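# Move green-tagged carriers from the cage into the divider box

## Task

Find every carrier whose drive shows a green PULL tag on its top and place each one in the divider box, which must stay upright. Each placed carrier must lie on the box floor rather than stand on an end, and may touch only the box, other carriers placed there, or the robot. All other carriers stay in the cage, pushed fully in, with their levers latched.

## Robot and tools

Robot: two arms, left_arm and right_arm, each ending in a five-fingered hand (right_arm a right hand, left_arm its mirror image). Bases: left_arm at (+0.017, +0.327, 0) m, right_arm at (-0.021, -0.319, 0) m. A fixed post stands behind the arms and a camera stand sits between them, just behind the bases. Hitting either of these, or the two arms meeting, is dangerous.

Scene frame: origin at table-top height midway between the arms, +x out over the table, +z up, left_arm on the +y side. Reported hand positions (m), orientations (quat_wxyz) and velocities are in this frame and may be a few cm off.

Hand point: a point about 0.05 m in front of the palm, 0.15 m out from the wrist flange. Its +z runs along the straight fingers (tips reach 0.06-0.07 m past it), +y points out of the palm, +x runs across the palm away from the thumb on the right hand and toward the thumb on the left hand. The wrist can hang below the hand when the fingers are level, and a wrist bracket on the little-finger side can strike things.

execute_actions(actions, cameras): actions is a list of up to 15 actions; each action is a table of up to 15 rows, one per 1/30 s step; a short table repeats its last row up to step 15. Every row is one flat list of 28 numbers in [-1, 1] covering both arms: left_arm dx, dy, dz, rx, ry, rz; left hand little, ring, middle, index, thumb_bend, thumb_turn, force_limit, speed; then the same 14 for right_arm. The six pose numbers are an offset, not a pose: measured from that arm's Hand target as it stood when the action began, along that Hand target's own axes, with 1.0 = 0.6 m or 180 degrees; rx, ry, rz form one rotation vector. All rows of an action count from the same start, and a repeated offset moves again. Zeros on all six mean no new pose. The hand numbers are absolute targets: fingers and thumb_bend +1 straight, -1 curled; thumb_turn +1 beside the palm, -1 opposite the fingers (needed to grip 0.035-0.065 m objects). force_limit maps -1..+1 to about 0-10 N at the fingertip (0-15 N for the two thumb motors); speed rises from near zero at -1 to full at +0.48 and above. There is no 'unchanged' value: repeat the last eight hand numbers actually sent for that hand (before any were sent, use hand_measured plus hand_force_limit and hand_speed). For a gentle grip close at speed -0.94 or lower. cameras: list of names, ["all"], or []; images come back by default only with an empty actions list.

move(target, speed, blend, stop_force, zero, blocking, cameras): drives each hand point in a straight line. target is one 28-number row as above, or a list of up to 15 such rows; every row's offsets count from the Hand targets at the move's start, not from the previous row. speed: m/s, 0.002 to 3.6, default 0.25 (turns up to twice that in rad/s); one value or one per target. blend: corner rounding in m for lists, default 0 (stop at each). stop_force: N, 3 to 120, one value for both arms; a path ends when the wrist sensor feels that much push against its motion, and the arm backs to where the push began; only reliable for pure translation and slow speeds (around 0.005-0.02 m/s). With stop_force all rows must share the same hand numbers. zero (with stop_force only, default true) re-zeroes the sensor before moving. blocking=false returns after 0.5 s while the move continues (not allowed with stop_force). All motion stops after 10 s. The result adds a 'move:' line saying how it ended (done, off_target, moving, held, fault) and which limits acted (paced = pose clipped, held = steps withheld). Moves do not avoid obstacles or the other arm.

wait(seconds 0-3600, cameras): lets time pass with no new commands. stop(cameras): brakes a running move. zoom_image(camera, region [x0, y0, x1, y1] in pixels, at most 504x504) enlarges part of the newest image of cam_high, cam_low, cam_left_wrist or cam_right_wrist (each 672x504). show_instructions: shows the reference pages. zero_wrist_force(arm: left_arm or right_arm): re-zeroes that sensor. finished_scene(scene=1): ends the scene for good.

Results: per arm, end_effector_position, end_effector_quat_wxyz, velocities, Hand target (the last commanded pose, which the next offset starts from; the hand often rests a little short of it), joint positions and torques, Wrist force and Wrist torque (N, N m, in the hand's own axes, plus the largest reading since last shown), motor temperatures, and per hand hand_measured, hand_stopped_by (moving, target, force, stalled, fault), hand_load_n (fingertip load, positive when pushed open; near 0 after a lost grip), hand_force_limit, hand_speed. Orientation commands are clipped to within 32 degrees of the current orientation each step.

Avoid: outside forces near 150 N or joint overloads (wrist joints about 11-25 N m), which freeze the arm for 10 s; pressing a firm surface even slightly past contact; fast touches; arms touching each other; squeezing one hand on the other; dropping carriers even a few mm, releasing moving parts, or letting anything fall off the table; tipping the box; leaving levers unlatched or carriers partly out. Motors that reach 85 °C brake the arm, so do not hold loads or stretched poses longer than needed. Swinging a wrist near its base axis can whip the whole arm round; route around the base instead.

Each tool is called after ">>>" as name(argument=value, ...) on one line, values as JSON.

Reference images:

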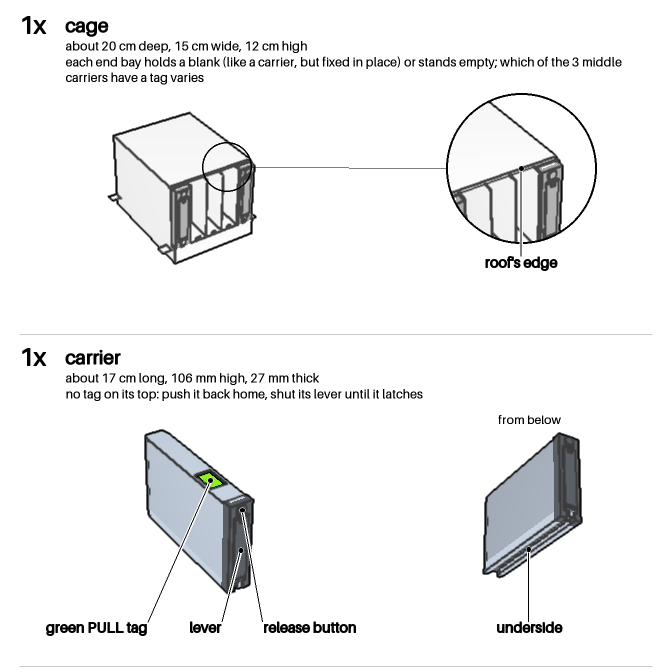

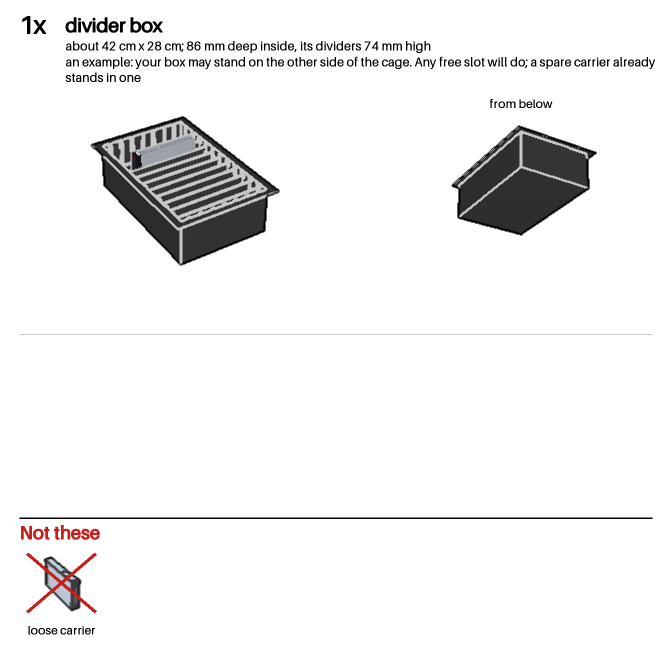

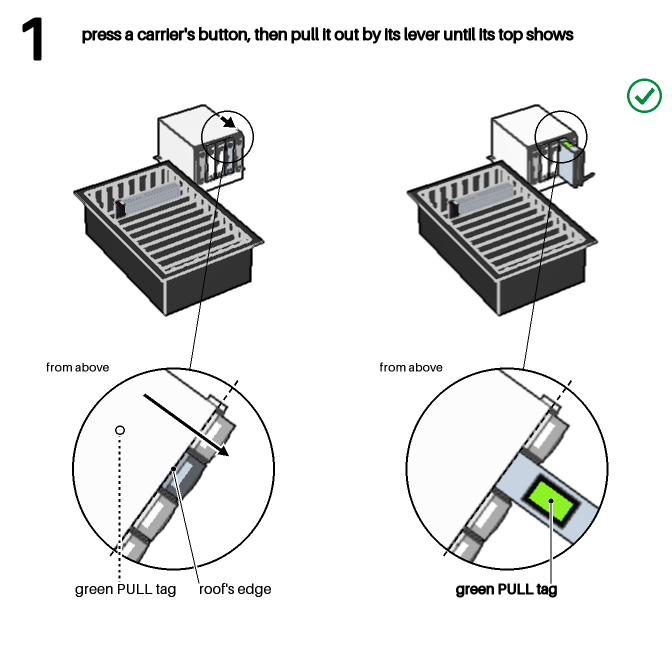

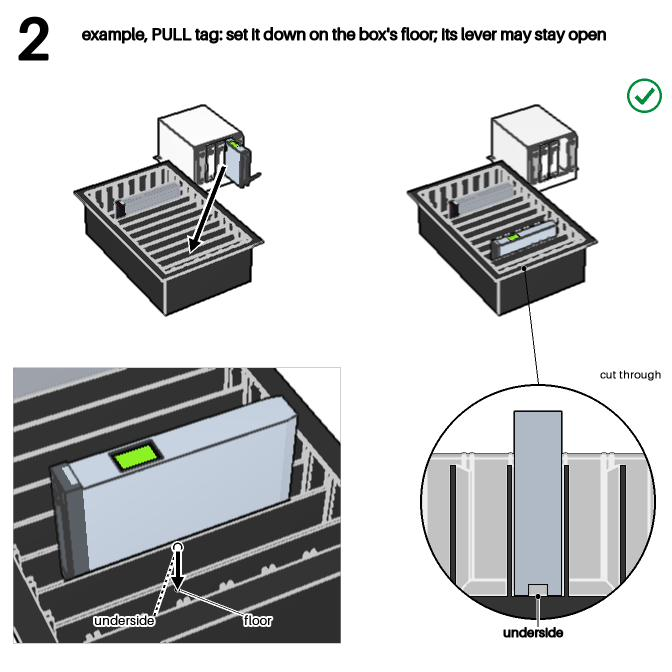

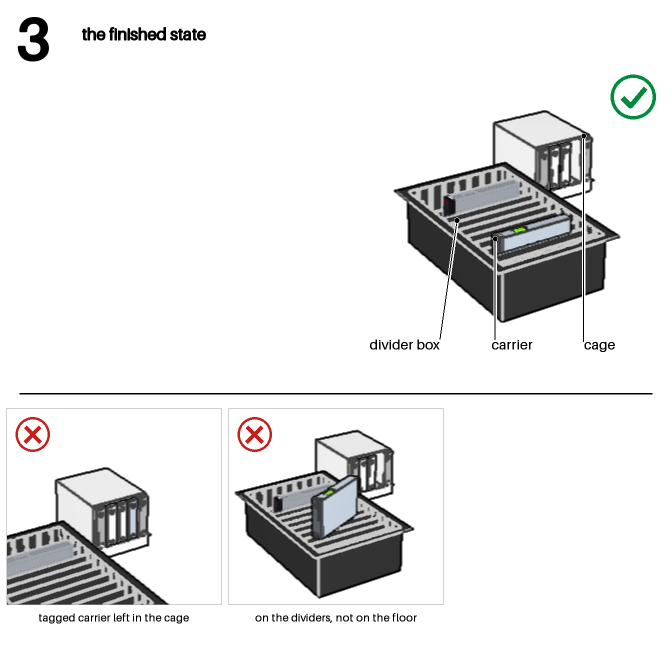

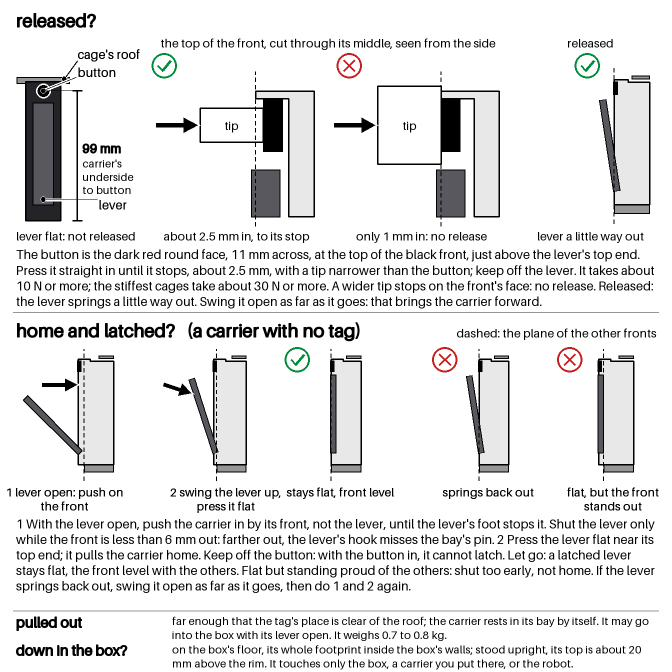

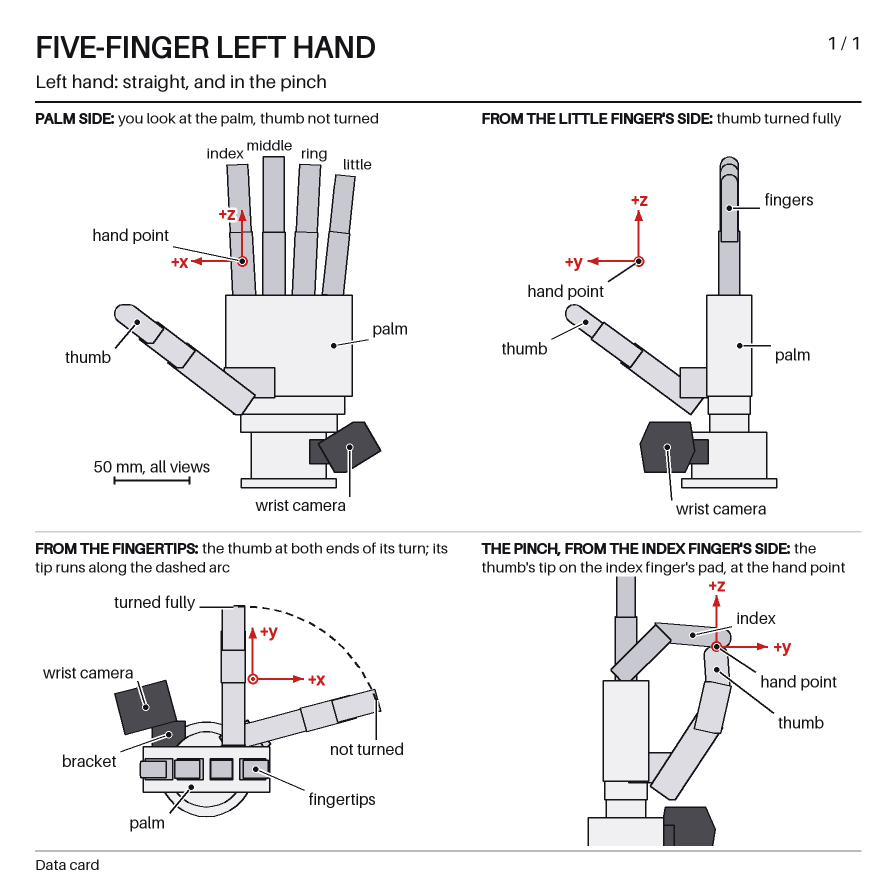

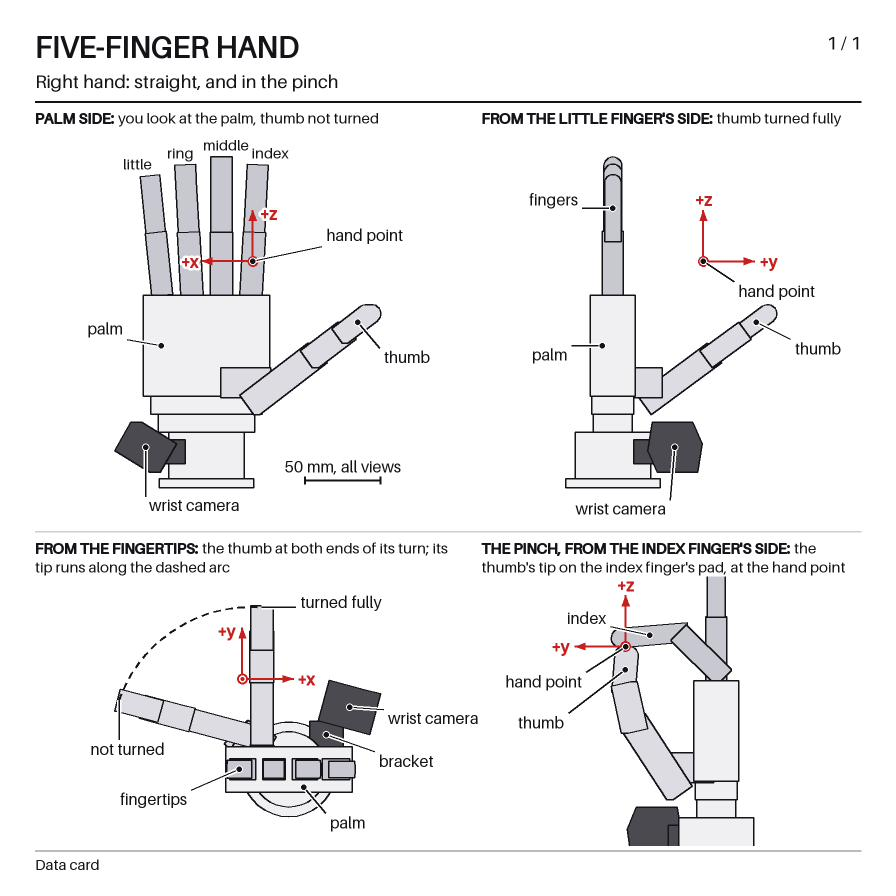

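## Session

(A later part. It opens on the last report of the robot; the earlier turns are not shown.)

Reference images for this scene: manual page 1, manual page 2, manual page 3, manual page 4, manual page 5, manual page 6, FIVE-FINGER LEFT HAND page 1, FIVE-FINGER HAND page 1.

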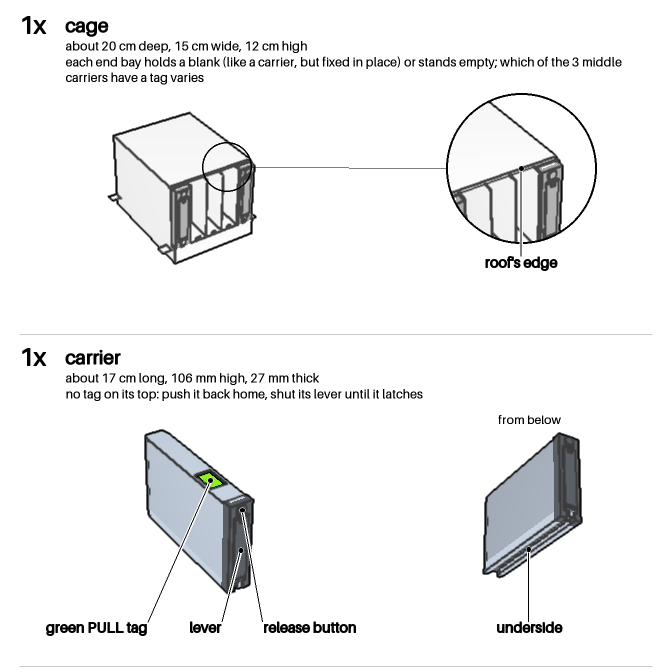

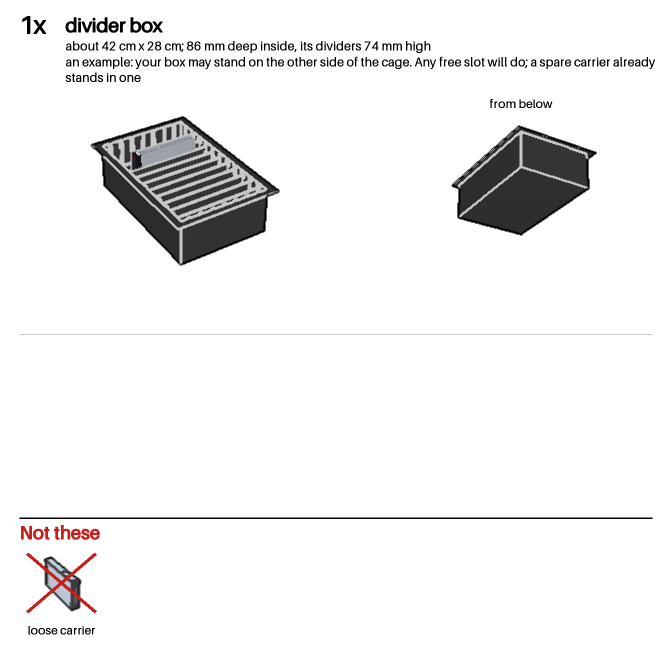

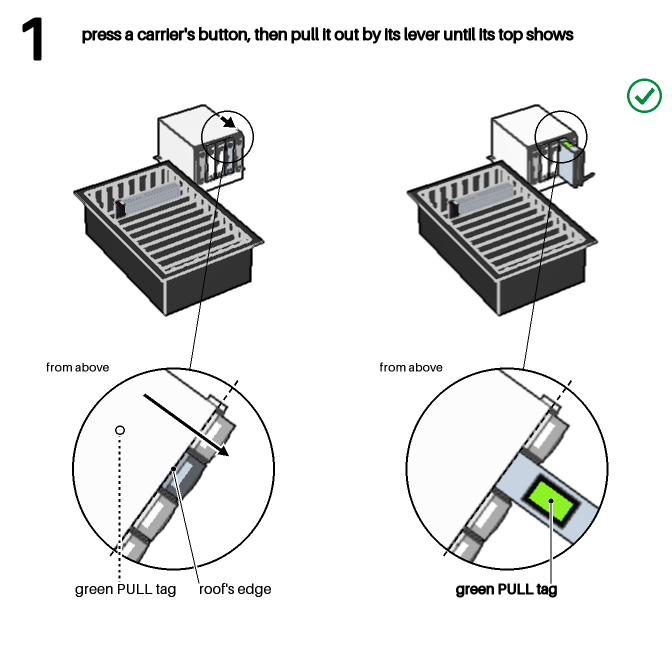

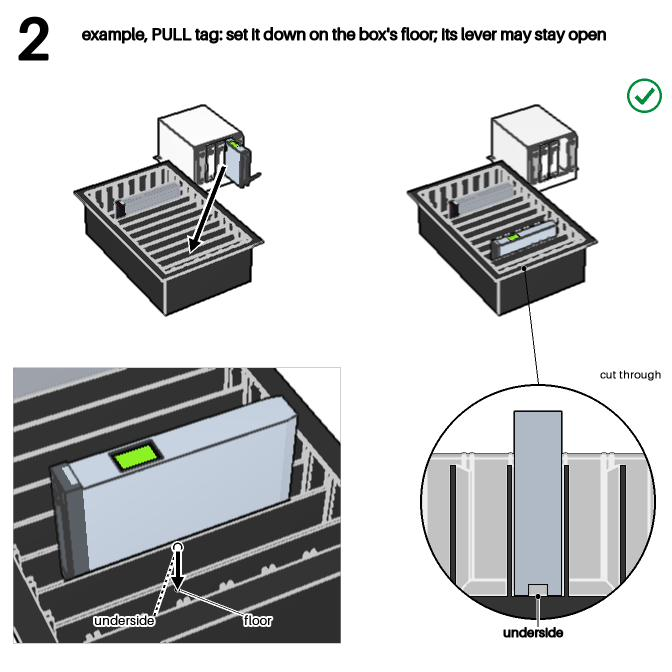

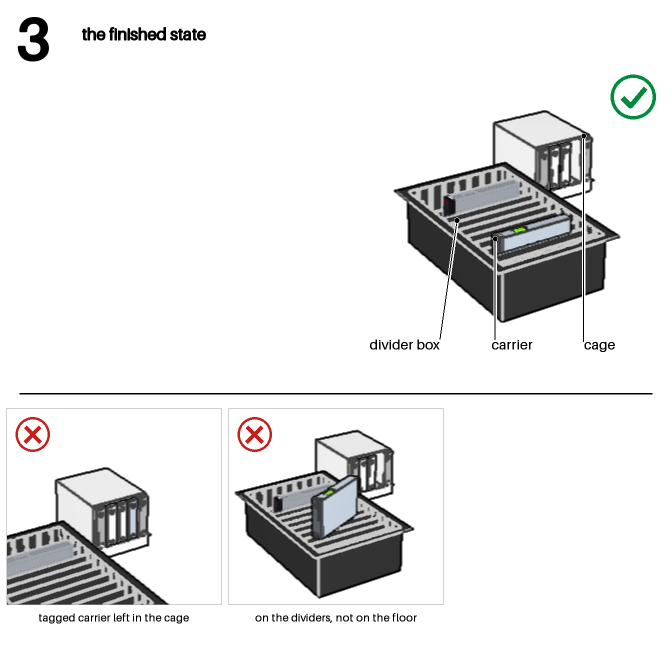

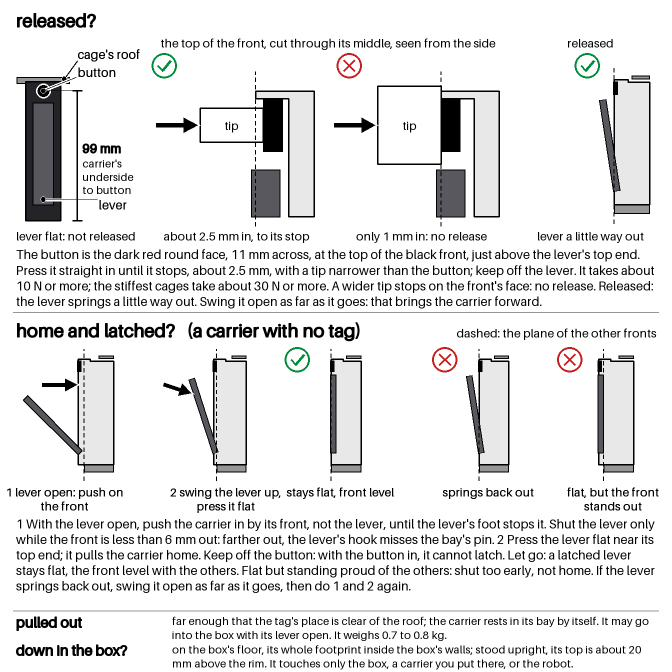

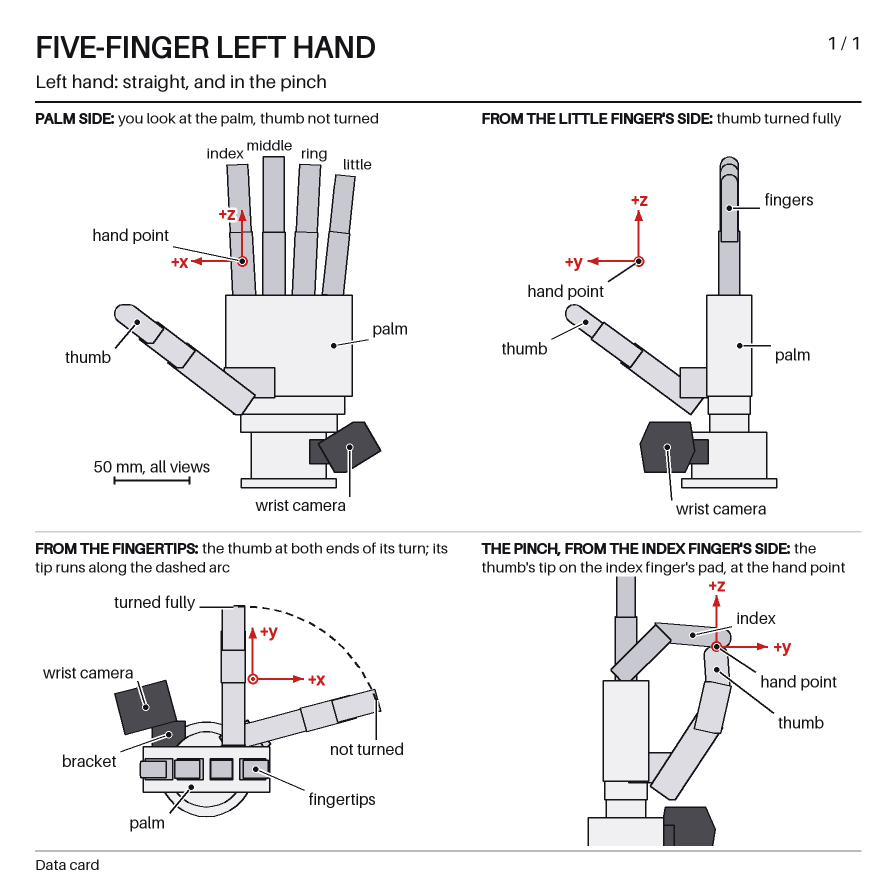

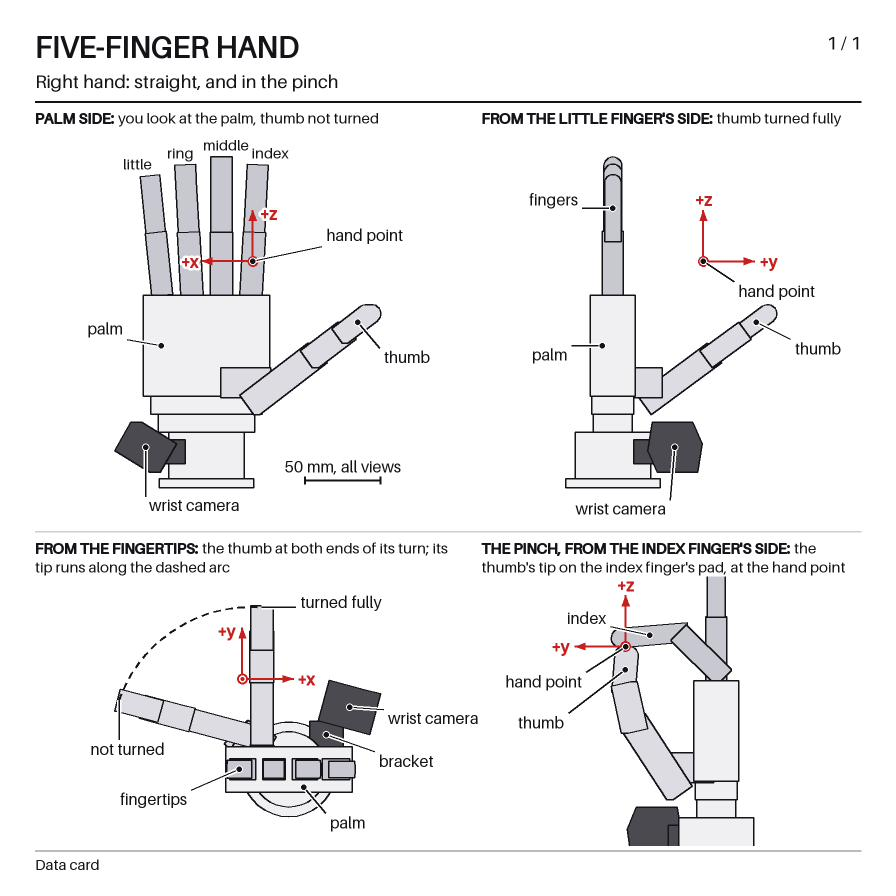

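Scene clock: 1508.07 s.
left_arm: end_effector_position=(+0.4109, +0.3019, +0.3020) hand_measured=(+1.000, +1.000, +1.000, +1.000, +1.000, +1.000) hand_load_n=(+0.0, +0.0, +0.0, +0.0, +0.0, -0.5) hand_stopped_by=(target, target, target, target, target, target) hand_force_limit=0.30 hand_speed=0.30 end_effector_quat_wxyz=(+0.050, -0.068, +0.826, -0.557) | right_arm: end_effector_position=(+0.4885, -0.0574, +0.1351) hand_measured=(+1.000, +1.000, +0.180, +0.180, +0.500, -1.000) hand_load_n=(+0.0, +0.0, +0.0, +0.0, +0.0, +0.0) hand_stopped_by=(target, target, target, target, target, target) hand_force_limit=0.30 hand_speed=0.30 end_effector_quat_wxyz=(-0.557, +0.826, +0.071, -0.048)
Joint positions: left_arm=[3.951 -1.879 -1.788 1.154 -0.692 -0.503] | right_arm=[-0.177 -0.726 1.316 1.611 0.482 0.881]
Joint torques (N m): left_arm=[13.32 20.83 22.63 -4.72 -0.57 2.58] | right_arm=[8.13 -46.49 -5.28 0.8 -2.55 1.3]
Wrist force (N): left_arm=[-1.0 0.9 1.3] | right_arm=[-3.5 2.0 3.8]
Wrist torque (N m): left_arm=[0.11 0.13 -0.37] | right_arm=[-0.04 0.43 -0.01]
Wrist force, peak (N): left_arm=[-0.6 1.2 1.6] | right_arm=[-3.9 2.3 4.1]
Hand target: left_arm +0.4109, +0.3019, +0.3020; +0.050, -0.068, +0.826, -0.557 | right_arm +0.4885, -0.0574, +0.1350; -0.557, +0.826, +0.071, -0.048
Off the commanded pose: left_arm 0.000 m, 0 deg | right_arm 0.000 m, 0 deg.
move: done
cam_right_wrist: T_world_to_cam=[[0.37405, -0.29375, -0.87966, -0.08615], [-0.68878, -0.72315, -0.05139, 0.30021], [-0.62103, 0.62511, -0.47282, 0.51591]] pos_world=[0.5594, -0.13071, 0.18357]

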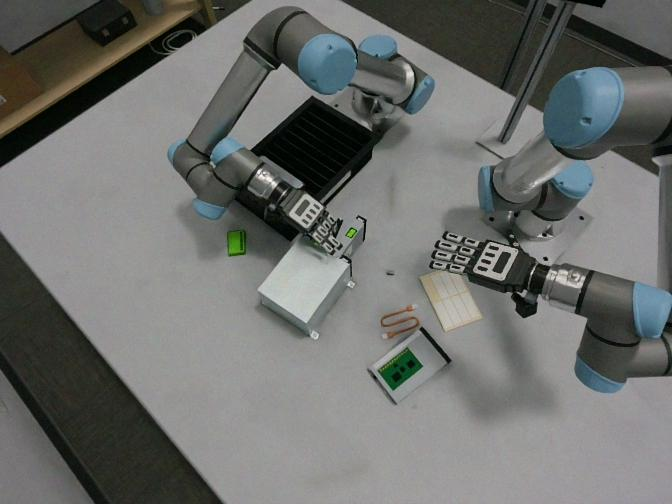

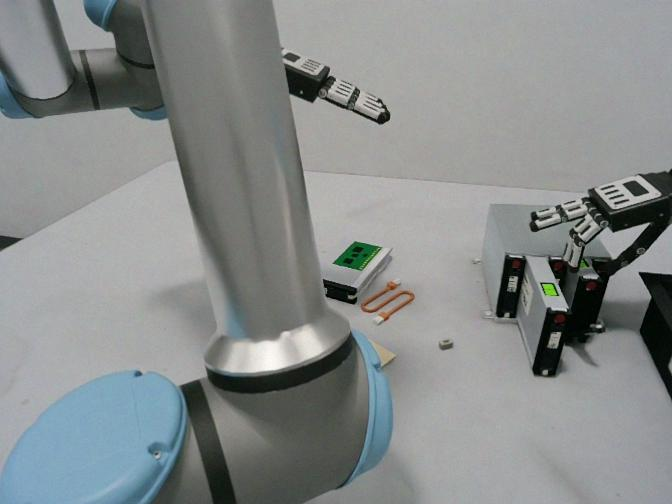

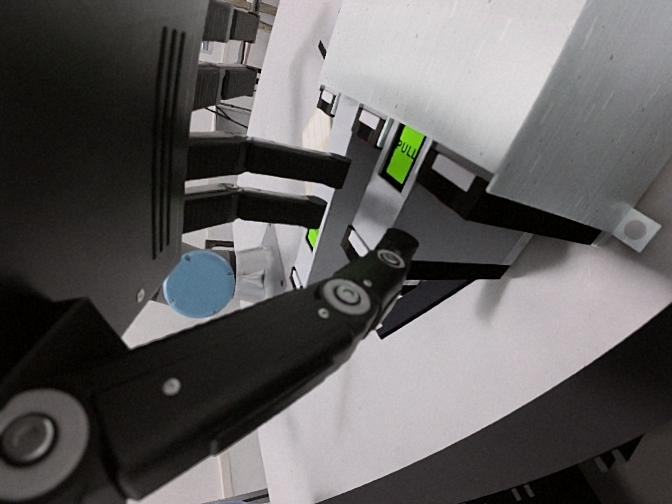

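>>> move(target=[0,0,0,0,0,0,1,1,1,1,1,1,0.3,0.3,0.0067,0.0328,0.0078,0,0,0,1,1,0.18,0.18,0.6,-1,0.3,0.3], speed=0.02, stop_force=4, cameras=["cam_low","cam_right_wrist"])

Scene clock: 1527.93 s.
left_arm: end_effector_position=(+0.4109, +0.3019, +0.3020) hand_measured=(+1.000, +1.000, +1.000, +1.000, +1.000, +1.000) hand_load_n=(+0.0, +0.0, +0.0, +0.0, +0.0, +0.0) hand_stopped_by=(target, target, target, target, target, target) hand_force_limit=0.30 hand_speed=0.30 end_effector_quat_wxyz=(+0.050, -0.068, +0.826, -0.557) | right_arm: end_effector_position=(+0.4930, -0.0597, +0.1150) hand_measured=(+1.000, +1.000, +0.180, +0.180, +0.600, -1.000) hand_load_n=(+0.0, +0.0, +0.0, +0.0, +0.0, +0.0) hand_stopped_by=(target, target, target, target, target, target) hand_force_limit=0.30 hand_speed=0.30 end_effector_quat_wxyz=(-0.557, +0.826, +0.071, -0.048)
Joint positions: left_arm=[3.951 -1.879 -1.788 1.154 -0.692 -0.503] | right_arm=[-0.18 -0.69 1.307 1.589 0.484 0.876]
Joint torques (N m): left_arm=[13.54 20.42 22.38 -4.71 -0.48 2.5] | right_arm=[-10.03 -46.72 -19.39 0.94 0.24 -1.61]
Wrist force (N): left_arm=[-0.8 1.0 1.3] | right_arm=[-3.5 2.2 3.8]
Wrist torque (N m): left_arm=[0.13 0.10 -0.36] | right_arm=[0.00 0.44 0.13]
Wrist force, peak (N): left_arm=[-0.8 1.0 1.7] | right_arm=[-3.7 2.0 4.3]
Hand target: left_arm +0.4109, +0.3019, +0.3020; +0.050, -0.068, +0.826, -0.557 | right_arm +0.4930, -0.0597, +0.1150; -0.557, +0.826, +0.071, -0.048
Off the commanded pose: left_arm 0.000 m, 0 deg | right_arm 0.000 m, 0 deg.
move: done
cam_right_wrist: T_world_to_cam=[[0.37405, -0.29375, -0.87966, -0.10611], [-0.68878, -0.72315, -0.05139, 0.30062], [-0.62103, 0.62511, -0.47282, 0.51068]] pos_world=[0.5639, -0.13301, 0.16357]

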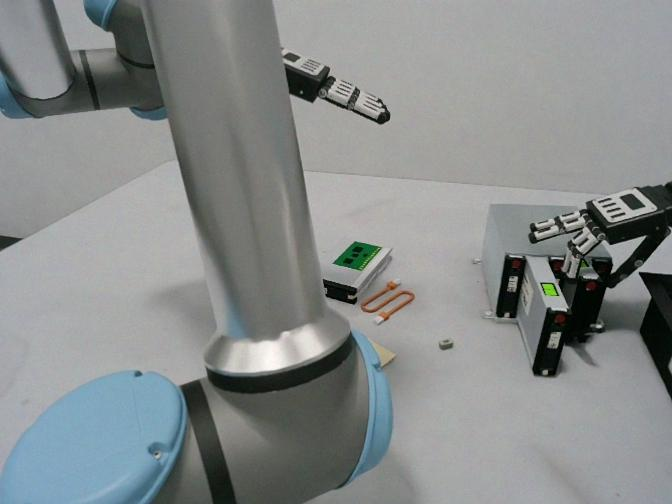

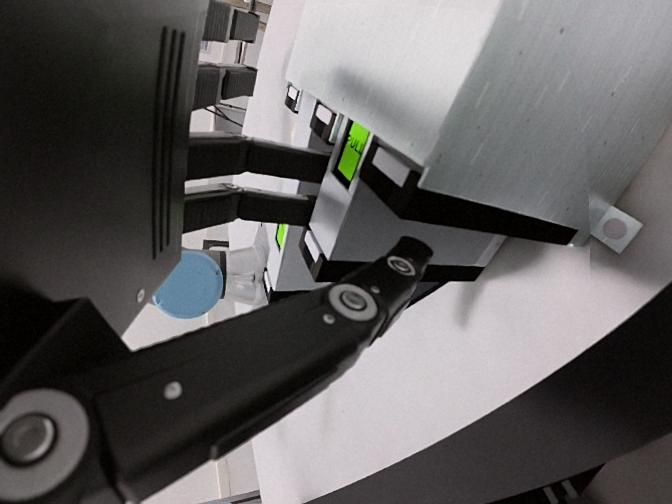

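>>> move(target=[0,0,0,0,0,0,1,1,1,1,1,1,0.3,0.3,0,0.0185,0.0075,0,0,0,1,1,0.18,0.18,0.6,-1,0.3,0.3], speed=0.015, stop_force=4, cameras=["cam_low","cam_right_wrist"])

>>> zoom_image(camera="cam_low", region=[490, 160, 672, 380])

>>> zoom_image(camera="cam_right_wrist", region=[180, 70, 530, 350])

Scene clock: 1531.53 s.
left_arm: end_effector_position=(+0.4109, +0.3019, +0.3020) hand_measured=(+1.000, +1.000, +1.000, +1.000, +1.000, +1.000) hand_load_n=(+0.0, +0.0, +0.0, +0.0, +0.0, -0.5) hand_stopped_by=(target, target, target, target, target, target) hand_force_limit=0.30 hand_speed=0.30 end_effector_quat_wxyz=(+0.050, -0.068, +0.826, -0.557) | right_arm: end_effector_position=(+0.4931, -0.0597, +0.1030) hand_measured=(+1.000, +1.000, +0.180, +0.180, +0.600, -1.000) hand_load_n=(+0.0, +0.0, +0.0, +0.0, +0.0, +0.0) hand_stopped_by=(target, target, target, target, target, target) hand_force_limit=0.30 hand_speed=0.30 end_effector_quat_wxyz=(-0.557, +0.826, +0.071, -0.048)
Joint positions: left_arm=[3.951 -1.879 -1.788 1.154 -0.692 -0.503] | right_arm=[-0.18 -0.672 1.31 1.569 0.484 0.876]
Joint torques (N m): left_arm=[13.05 20.7 22.37 -4.72 -0.5 2.43] | right_arm=[-0.64 -47.18 -4.52 1.01 -1.11 1.18]
Wrist force (N): left_arm=[-0.5 1.0 1.4] | right_arm=[-3.7 2.4 3.6]
Wrist torque (N m): left_arm=[0.13 0.06 -0.35] | right_arm=[0.03 0.47 0.12]
Wrist force, peak (N): left_arm=[-1.0 1.0 1.5] | right_arm=[-3.6 2.1 4.2]
Hand target: left_arm +0.4109, +0.3019, +0.3020; +0.050, -0.068, +0.826, -0.557 | right_arm +0.4930, -0.0597, +0.1030; -0.557, +0.826, +0.071, -0.048
Off the commanded pose: left_arm 0.000 m, 0 deg | right_arm 0.000 m, 0 deg.
move: done
cam_right_wrist: T_world_to_cam=[[0.37405, -0.29375, -0.87966, -0.11666], [-0.68878, -0.72315, -0.05139, 0.3], [-0.62103, 0.62511, -0.47282, 0.50501]] pos_world=[0.5639, -0.13301, 0.15157]

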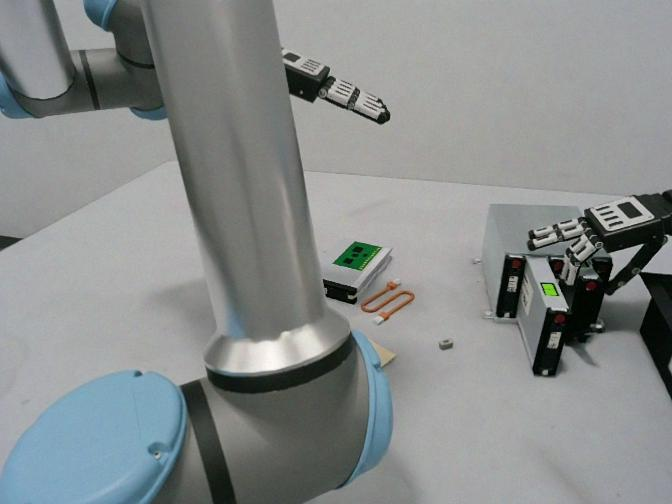

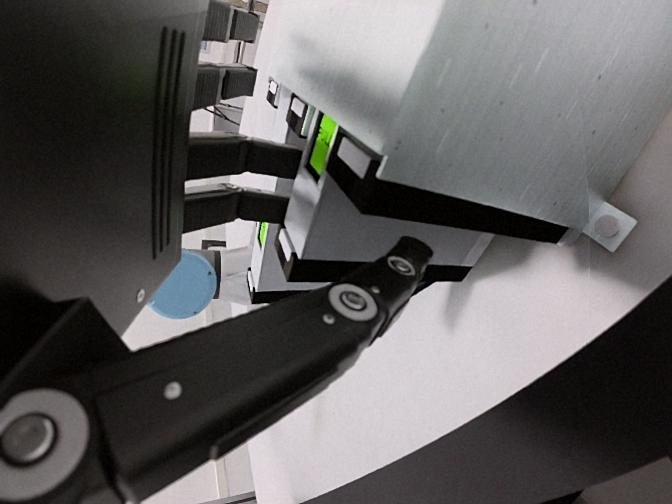

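Scaled by 2.291 from the camera's image (finer frame: 960x720).

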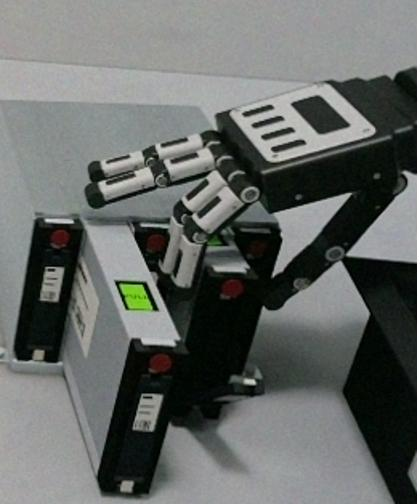

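Scaled by 1.440 from the camera's image (finer frame: 960x720).

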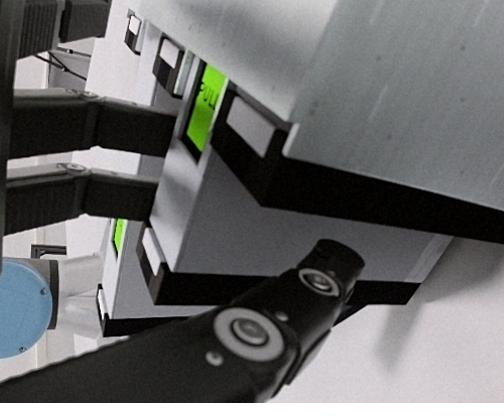

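>>> move(target=[0,0,0,0,0,0,1,1,1,1,1,1,0.3,0.3,0,0,0,0,0,0,1,1,-0.06,-0.06,-0.06,-1,0.4,-0.9], cameras=["cam_right_wrist"])

Scene clock: 1535.87 s.
left_arm: end_effector_position=(+0.4109, +0.3019, +0.3020) hand_measured=(+1.000, +1.000, +1.000, +1.000, +1.000, +1.000) hand_load_n=(+0.0, +0.0, +0.0, -0.5, +0.0, -0.5) hand_stopped_by=(target, target, target, target, target, target) hand_force_limit=0.30 hand_speed=0.30 end_effector_quat_wxyz=(+0.050, -0.068, +0.826, -0.557) | right_arm: end_effector_position=(+0.4931, -0.0597, +0.1030) hand_measured=(+1.000, +1.000, +0.082, +0.080, +0.194, -1.000) hand_load_n=(+0.0, +0.0, +8.0, +9.5, +10.5, +1.0) hand_stopped_by=(target, target, force, force, force, target) hand_force_limit=0.40 hand_speed=-0.90 end_effector_quat_wxyz=(-0.557, +0.826, +0.071, -0.048)
Joint positions: left_arm=[3.951 -1.879 -1.788 1.154 -0.692 -0.503] | right_arm=[-0.18 -0.672 1.31 1.569 0.484 0.876]
Joint torques (N m): left_arm=[12.79 21 22.27 -4.59 -0.52 2.35] | right_arm=[-14.11 -62.23 -17.98 0.97 0.59 -0.89]
Wrist force (N): left_arm=[-0.5 0.9 1.5] | right_arm=[-3.7 -0.8 13.3]
Wrist torque (N m): left_arm=[0.11 0.07 -0.35] | right_arm=[-0.15 0.32 0.16]
Wrist force, peak (N): left_arm=[-0.7 1.2 1.6] | right_arm=[-5.3 -4.1 18.8]
Hand target: left_arm +0.4109, +0.3019, +0.3020; +0.050, -0.068, +0.826, -0.557 | right_arm +0.4930, -0.0597, +0.1030; -0.557, +0.826, +0.071, -0.048
Off the commanded pose: left_arm 0.000 m, 0 deg | right_arm 0.000 m, 0 deg.
move: done
cam_right_wrist: T_world_to_cam=[[0.37402, -0.29378, -0.87966, -0.11665], [-0.68879, -0.72314, -0.05136, 0.30001], [-0.62103, 0.62511, -0.47282, 0.50501]] pos_world=[0.5639, -0.13301, 0.15157]

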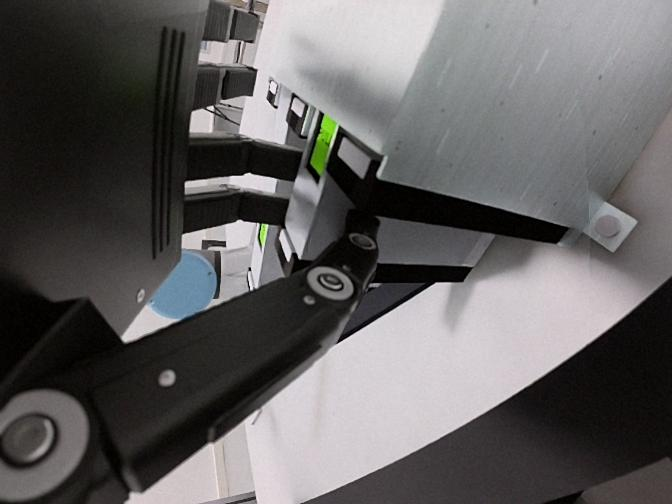

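>>> move(target=[[0,0,0,0,0,0,1,1,1,1,1,1,0.3,0.3,0,-0.0003,0.0007,0,0,0,1,1,-0.06,-0.06,-0.06,-1,0.4,-0.9],[0,0,0,0,0,0,1,1,1,1,1,1,0.3,0.3,0,-0.0003,0.0007,0,0,0,1,1,-0.15,-0.15,-0.2,-1,0.9,-0.95]])

Scene clock: 1538.83 s.
left_arm: end_effector_position=(+0.4109, +0.3019, +0.3020) hand_measured=(+1.000, +1.000, +1.000, +1.000, +1.000, +1.000) hand_load_n=(+0.0, +0.0, +0.0, -0.5, +0.0, -0.5) hand_stopped_by=(target, target, target, target, target, target) hand_force_limit=0.30 hand_speed=0.30 end_effector_quat_wxyz=(+0.050, -0.068, +0.826, -0.557) | right_arm: end_effector_position=(+0.4930, -0.0593, +0.1030) hand_measured=(+1.000, +1.000, +0.070, +0.078, +0.186, -1.000) hand_load_n=(+0.0, +0.0, +10.5, +9.0, +14.0, +0.5) hand_stopped_by=(target, target, force, force, force, target) hand_force_limit=0.90 hand_speed=-0.95 end_effector_quat_wxyz=(-0.557, +0.826, +0.071, -0.048)
Joint positions: left_arm=[3.951 -1.879 -1.788 1.154 -0.692 -0.503] | right_arm=[-0.179 -0.673 1.309 1.568 0.484 0.877]
Joint torques (N m): left_arm=[12.75 20.34 21.78 -4.66 -0.49 2.4] | right_arm=[5.71 -58.9 -18.78 0.77 -1.3 1.16]
Wrist force (N): left_arm=[-0.8 1.0 1.2] | right_arm=[-3.7 -0.8 5.7]
Wrist torque (N m): left_arm=[0.15 0.09 -0.37] | right_arm=[-0.04 0.50 -0.01]
Wrist force, peak (N): left_arm=[-0.7 1.1 1.6] | right_arm=[-3.7 -0.4 13.3]
Hand target: left_arm +0.4109, +0.3019, +0.3020; +0.050, -0.068, +0.826, -0.557 | right_arm +0.4930, -0.0593, +0.1030; -0.557, +0.826, +0.071, -0.048
Off the commanded pose: left_arm 0.000 m, 0 deg | right_arm 0.000 m, 0 deg.
move: done

>>> move(target=[0,0,0,0,0,0,1,1,1,1,1,1,0.3,0.3,-0.0083,-0.00015,-0.0001,0,0,0,1,1,-0.15,-0.15,-0.2,-1,0.9,-0.95], speed=0.01, cameras=["cam_right_wrist"])

Scene clock: 1541.27 s.
left_arm: end_effector_position=(+0.4109, +0.3019, +0.3020) hand_measured=(+1.000, +1.000, +1.000, +1.000, +1.000, +1.000) hand_load_n=(+0.0, +0.0, +0.0, +0.0, +0.0, +0.0) hand_stopped_by=(target, target, target, target, target, target) hand_force_limit=0.30 hand_speed=0.30 end_effector_quat_wxyz=(+0.050, -0.068, +0.826, -0.557) | right_arm: end_effector_position=(+0.4881, -0.0601, +0.1031) hand_measured=(+1.000, +1.000, +0.070, +0.078, +0.186, -1.000) hand_load_n=(+0.0, +0.0, +10.5, +8.5, +14.0, +0.0) hand_stopped_by=(target, target, force, force, force, target) hand_force_limit=0.90 hand_speed=-0.95 end_effector_quat_wxyz=(-0.557, +0.826, +0.071, -0.048)
Joint positions: left_arm=[3.951 -1.879 -1.788 1.154 -0.692 -0.503] | right_arm=[-0.182 -0.683 1.331 1.561 0.485 0.873]
Joint torques (N m): left_arm=[12.83 20.85 21.25 -4.62 -0.49 2.29] | right_arm=[-11.87 -62.13 -4.59 1.79 1.03 -1.25]
Wrist force (N): left_arm=[-0.7 0.9 1.3] | right_arm=[0.8 3.6 9.5]
Wrist torque (N m): left_arm=[0.12 0.09 -0.35] | right_arm=[-0.06 0.49 0.19]
Wrist force, peak (N): left_arm=[-0.9 1.0 1.6] | right_arm=[0.8 3.6 9.5]
Hand target: left_arm +0.4109, +0.3019, +0.3020; +0.050, -0.068, +0.826, -0.557 | right_arm +0.4881, -0.0601, +0.1031; -0.557, +0.826, +0.071, -0.048
Off the commanded pose: left_arm 0.000 m, 0 deg | right_arm 0.000 m, 0 deg.
move: done
cam_right_wrist: T_world_to_cam=[[0.37405, -0.29375, -0.87966, -0.11482], [-0.68878, -0.72315, -0.05139, 0.29627], [-0.62103, 0.62511, -0.47282, 0.5022]] pos_world=[0.5589, -0.13341, 0.15167]

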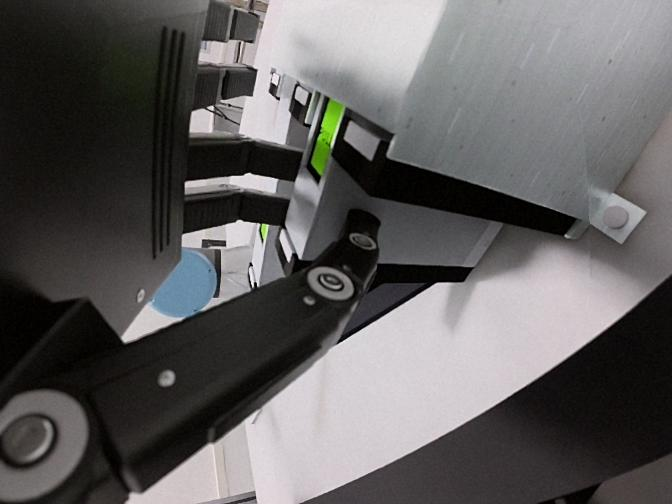

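>>> move(target=[0,0,0,0,0,0,1,1,1,1,1,1,0.3,0.3,-0.0333,-0.0001,0.0003,0,0,0,1,1,-0.15,-0.15,-0.2,-1,0.9,-0.95], speed=0.015, cameras=[])

Scene clock: 1544.47 s.
left_arm: end_effector_position=(+0.4109, +0.3019, +0.3020) hand_measured=(+1.000, +1.000, +1.000, +1.000, +1.000, +1.000) hand_load_n=(+0.0, +0.0, +0.0, +0.0, +0.0, -0.5) hand_stopped_by=(target, target, target, target, target, target) hand_force_limit=0.30 hand_speed=0.30 end_effector_quat_wxyz=(+0.050, -0.068, +0.826, -0.557) | right_arm: end_effector_position=(+0.4684, -0.0634, +0.1031) hand_measured=(+1.000, +1.000, +0.070, +0.078, +0.186, -1.000) hand_load_n=(+0.0, +0.0, +10.5, +8.5, +14.0, +0.0) hand_stopped_by=(target, target, force, force, force, target) hand_force_limit=0.90 hand_speed=-0.95 end_effector_quat_wxyz=(-0.557, +0.826, +0.071, -0.048)
Joint positions: left_arm=[3.951 -1.879 -1.788 1.154 -0.692 -0.503] | right_arm=[-0.193 -0.721 1.414 1.532 0.492 0.854]
Joint torques (N m): left_arm=[13.02 20.86 21.79 -4.7 -0.55 2.35] | right_arm=[-12.25 -60.3 -4.06 2.07 0.95 -1.28]
Wrist force (N): left_arm=[-0.6 1.3 1.4] | right_arm=[1.1 5.4 9.9]
Wrist torque (N m): left_arm=[0.16 0.09 -0.36] | right_arm=[0.03 0.52 0.18]
Wrist force, peak (N): left_arm=[-0.7 1.0 1.6] | right_arm=[0.8 5.6 10.3]
Hand target: left_arm +0.4109, +0.3019, +0.3020; +0.050, -0.068, +0.826, -0.557 | right_arm +0.4683, -0.0634, +0.1031; -0.557, +0.826, +0.071, -0.048
Off the commanded pose: left_arm 0.000 m, 0 deg | right_arm 0.000 m, 0 deg.
move: done

>>> move(target=[0,0,0,0,0,0,1,1,1,1,1,1,0.3,0.3,-0.0333,0.0000,0.0004,0,0,0,1,1,-0.15,-0.15,-0.2,-1,0.9,-0.95], speed=0.015, cameras=["cam_right_wrist","cam_low"])

Scene clock: 1548.57 s.
left_arm: end_effector_position=(+0.4109, +0.3019, +0.3020) hand_measured=(+1.000, +1.000, +1.000, +1.000, +1.000, +1.000) hand_load_n=(+0.0, +0.0, +0.0, +0.0, +0.0, +0.0) hand_stopped_by=(target, target, target, target, target, target) hand_force_limit=0.30 hand_speed=0.30 end_effector_quat_wxyz=(+0.050, -0.068, +0.826, -0.557) | right_arm: end_effector_position=(+0.4487, -0.0666, +0.1030) hand_measured=(+1.000, +1.000, +0.070, +0.078, +0.186, -1.000) hand_load_n=(+0.0, +0.0, +10.0, +7.5, +14.5, +0.0) hand_stopped_by=(target, target, force, force, force, target) hand_force_limit=0.90 hand_speed=-0.95 end_effector_quat_wxyz=(-0.557, +0.826, +0.071, -0.048)
Joint positions: left_arm=[3.951 -1.879 -1.788 1.154 -0.692 -0.503] | right_arm=[-0.204 -0.757 1.494 1.505 0.499 0.835]
Joint torques (N m): left_arm=[12.78 20.81 21.38 -4.61 -0.56 2.23] | right_arm=[-9.75 -58.04 -3.71 1.66 -0.13 -1.36]
Wrist force (N): left_arm=[-0.7 1.0 1.3] | right_arm=[-3.5 6.6 4.6]
Wrist torque (N m): left_arm=[0.14 0.08 -0.36] | right_arm=[0.06 0.72 0.10]
Wrist force, peak (N): left_arm=[-0.8 1.2 1.6] | right_arm=[1.0 5.2 10.6]
Hand target: left_arm +0.4109, +0.3019, +0.3020; +0.050, -0.068, +0.826, -0.557 | right_arm +0.4486, -0.0666, +0.1030; -0.557, +0.826, +0.071, -0.048
Off the commanded pose: left_arm 0.000 m, 0 deg | right_arm 0.000 m, 0 deg.
move: done
cam_right_wrist: T_world_to_cam=[[0.37405, -0.29375, -0.87966, -0.10205], [-0.68878, -0.72315, -0.05139, 0.2645], [-0.62103, 0.62511, -0.47282, 0.48169]] pos_world=[0.5195, -0.13981, 0.15157]
Images, in order (width x height): cam_low 672x504, cam_right_wrist 672x504.

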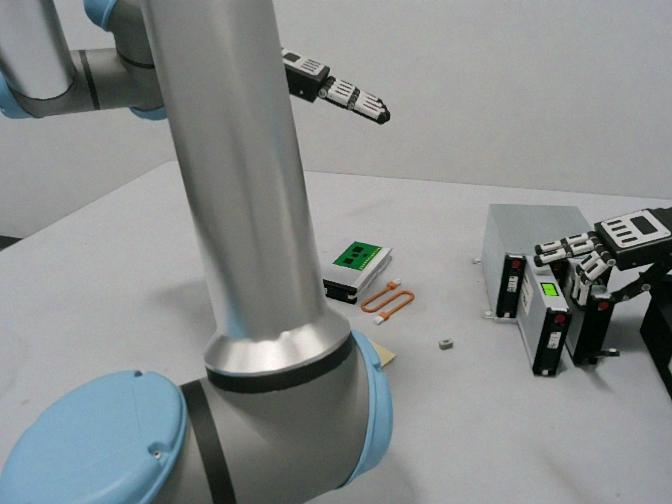

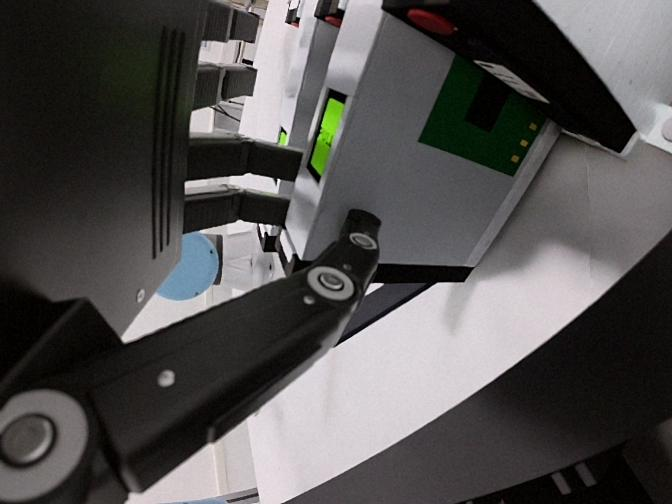

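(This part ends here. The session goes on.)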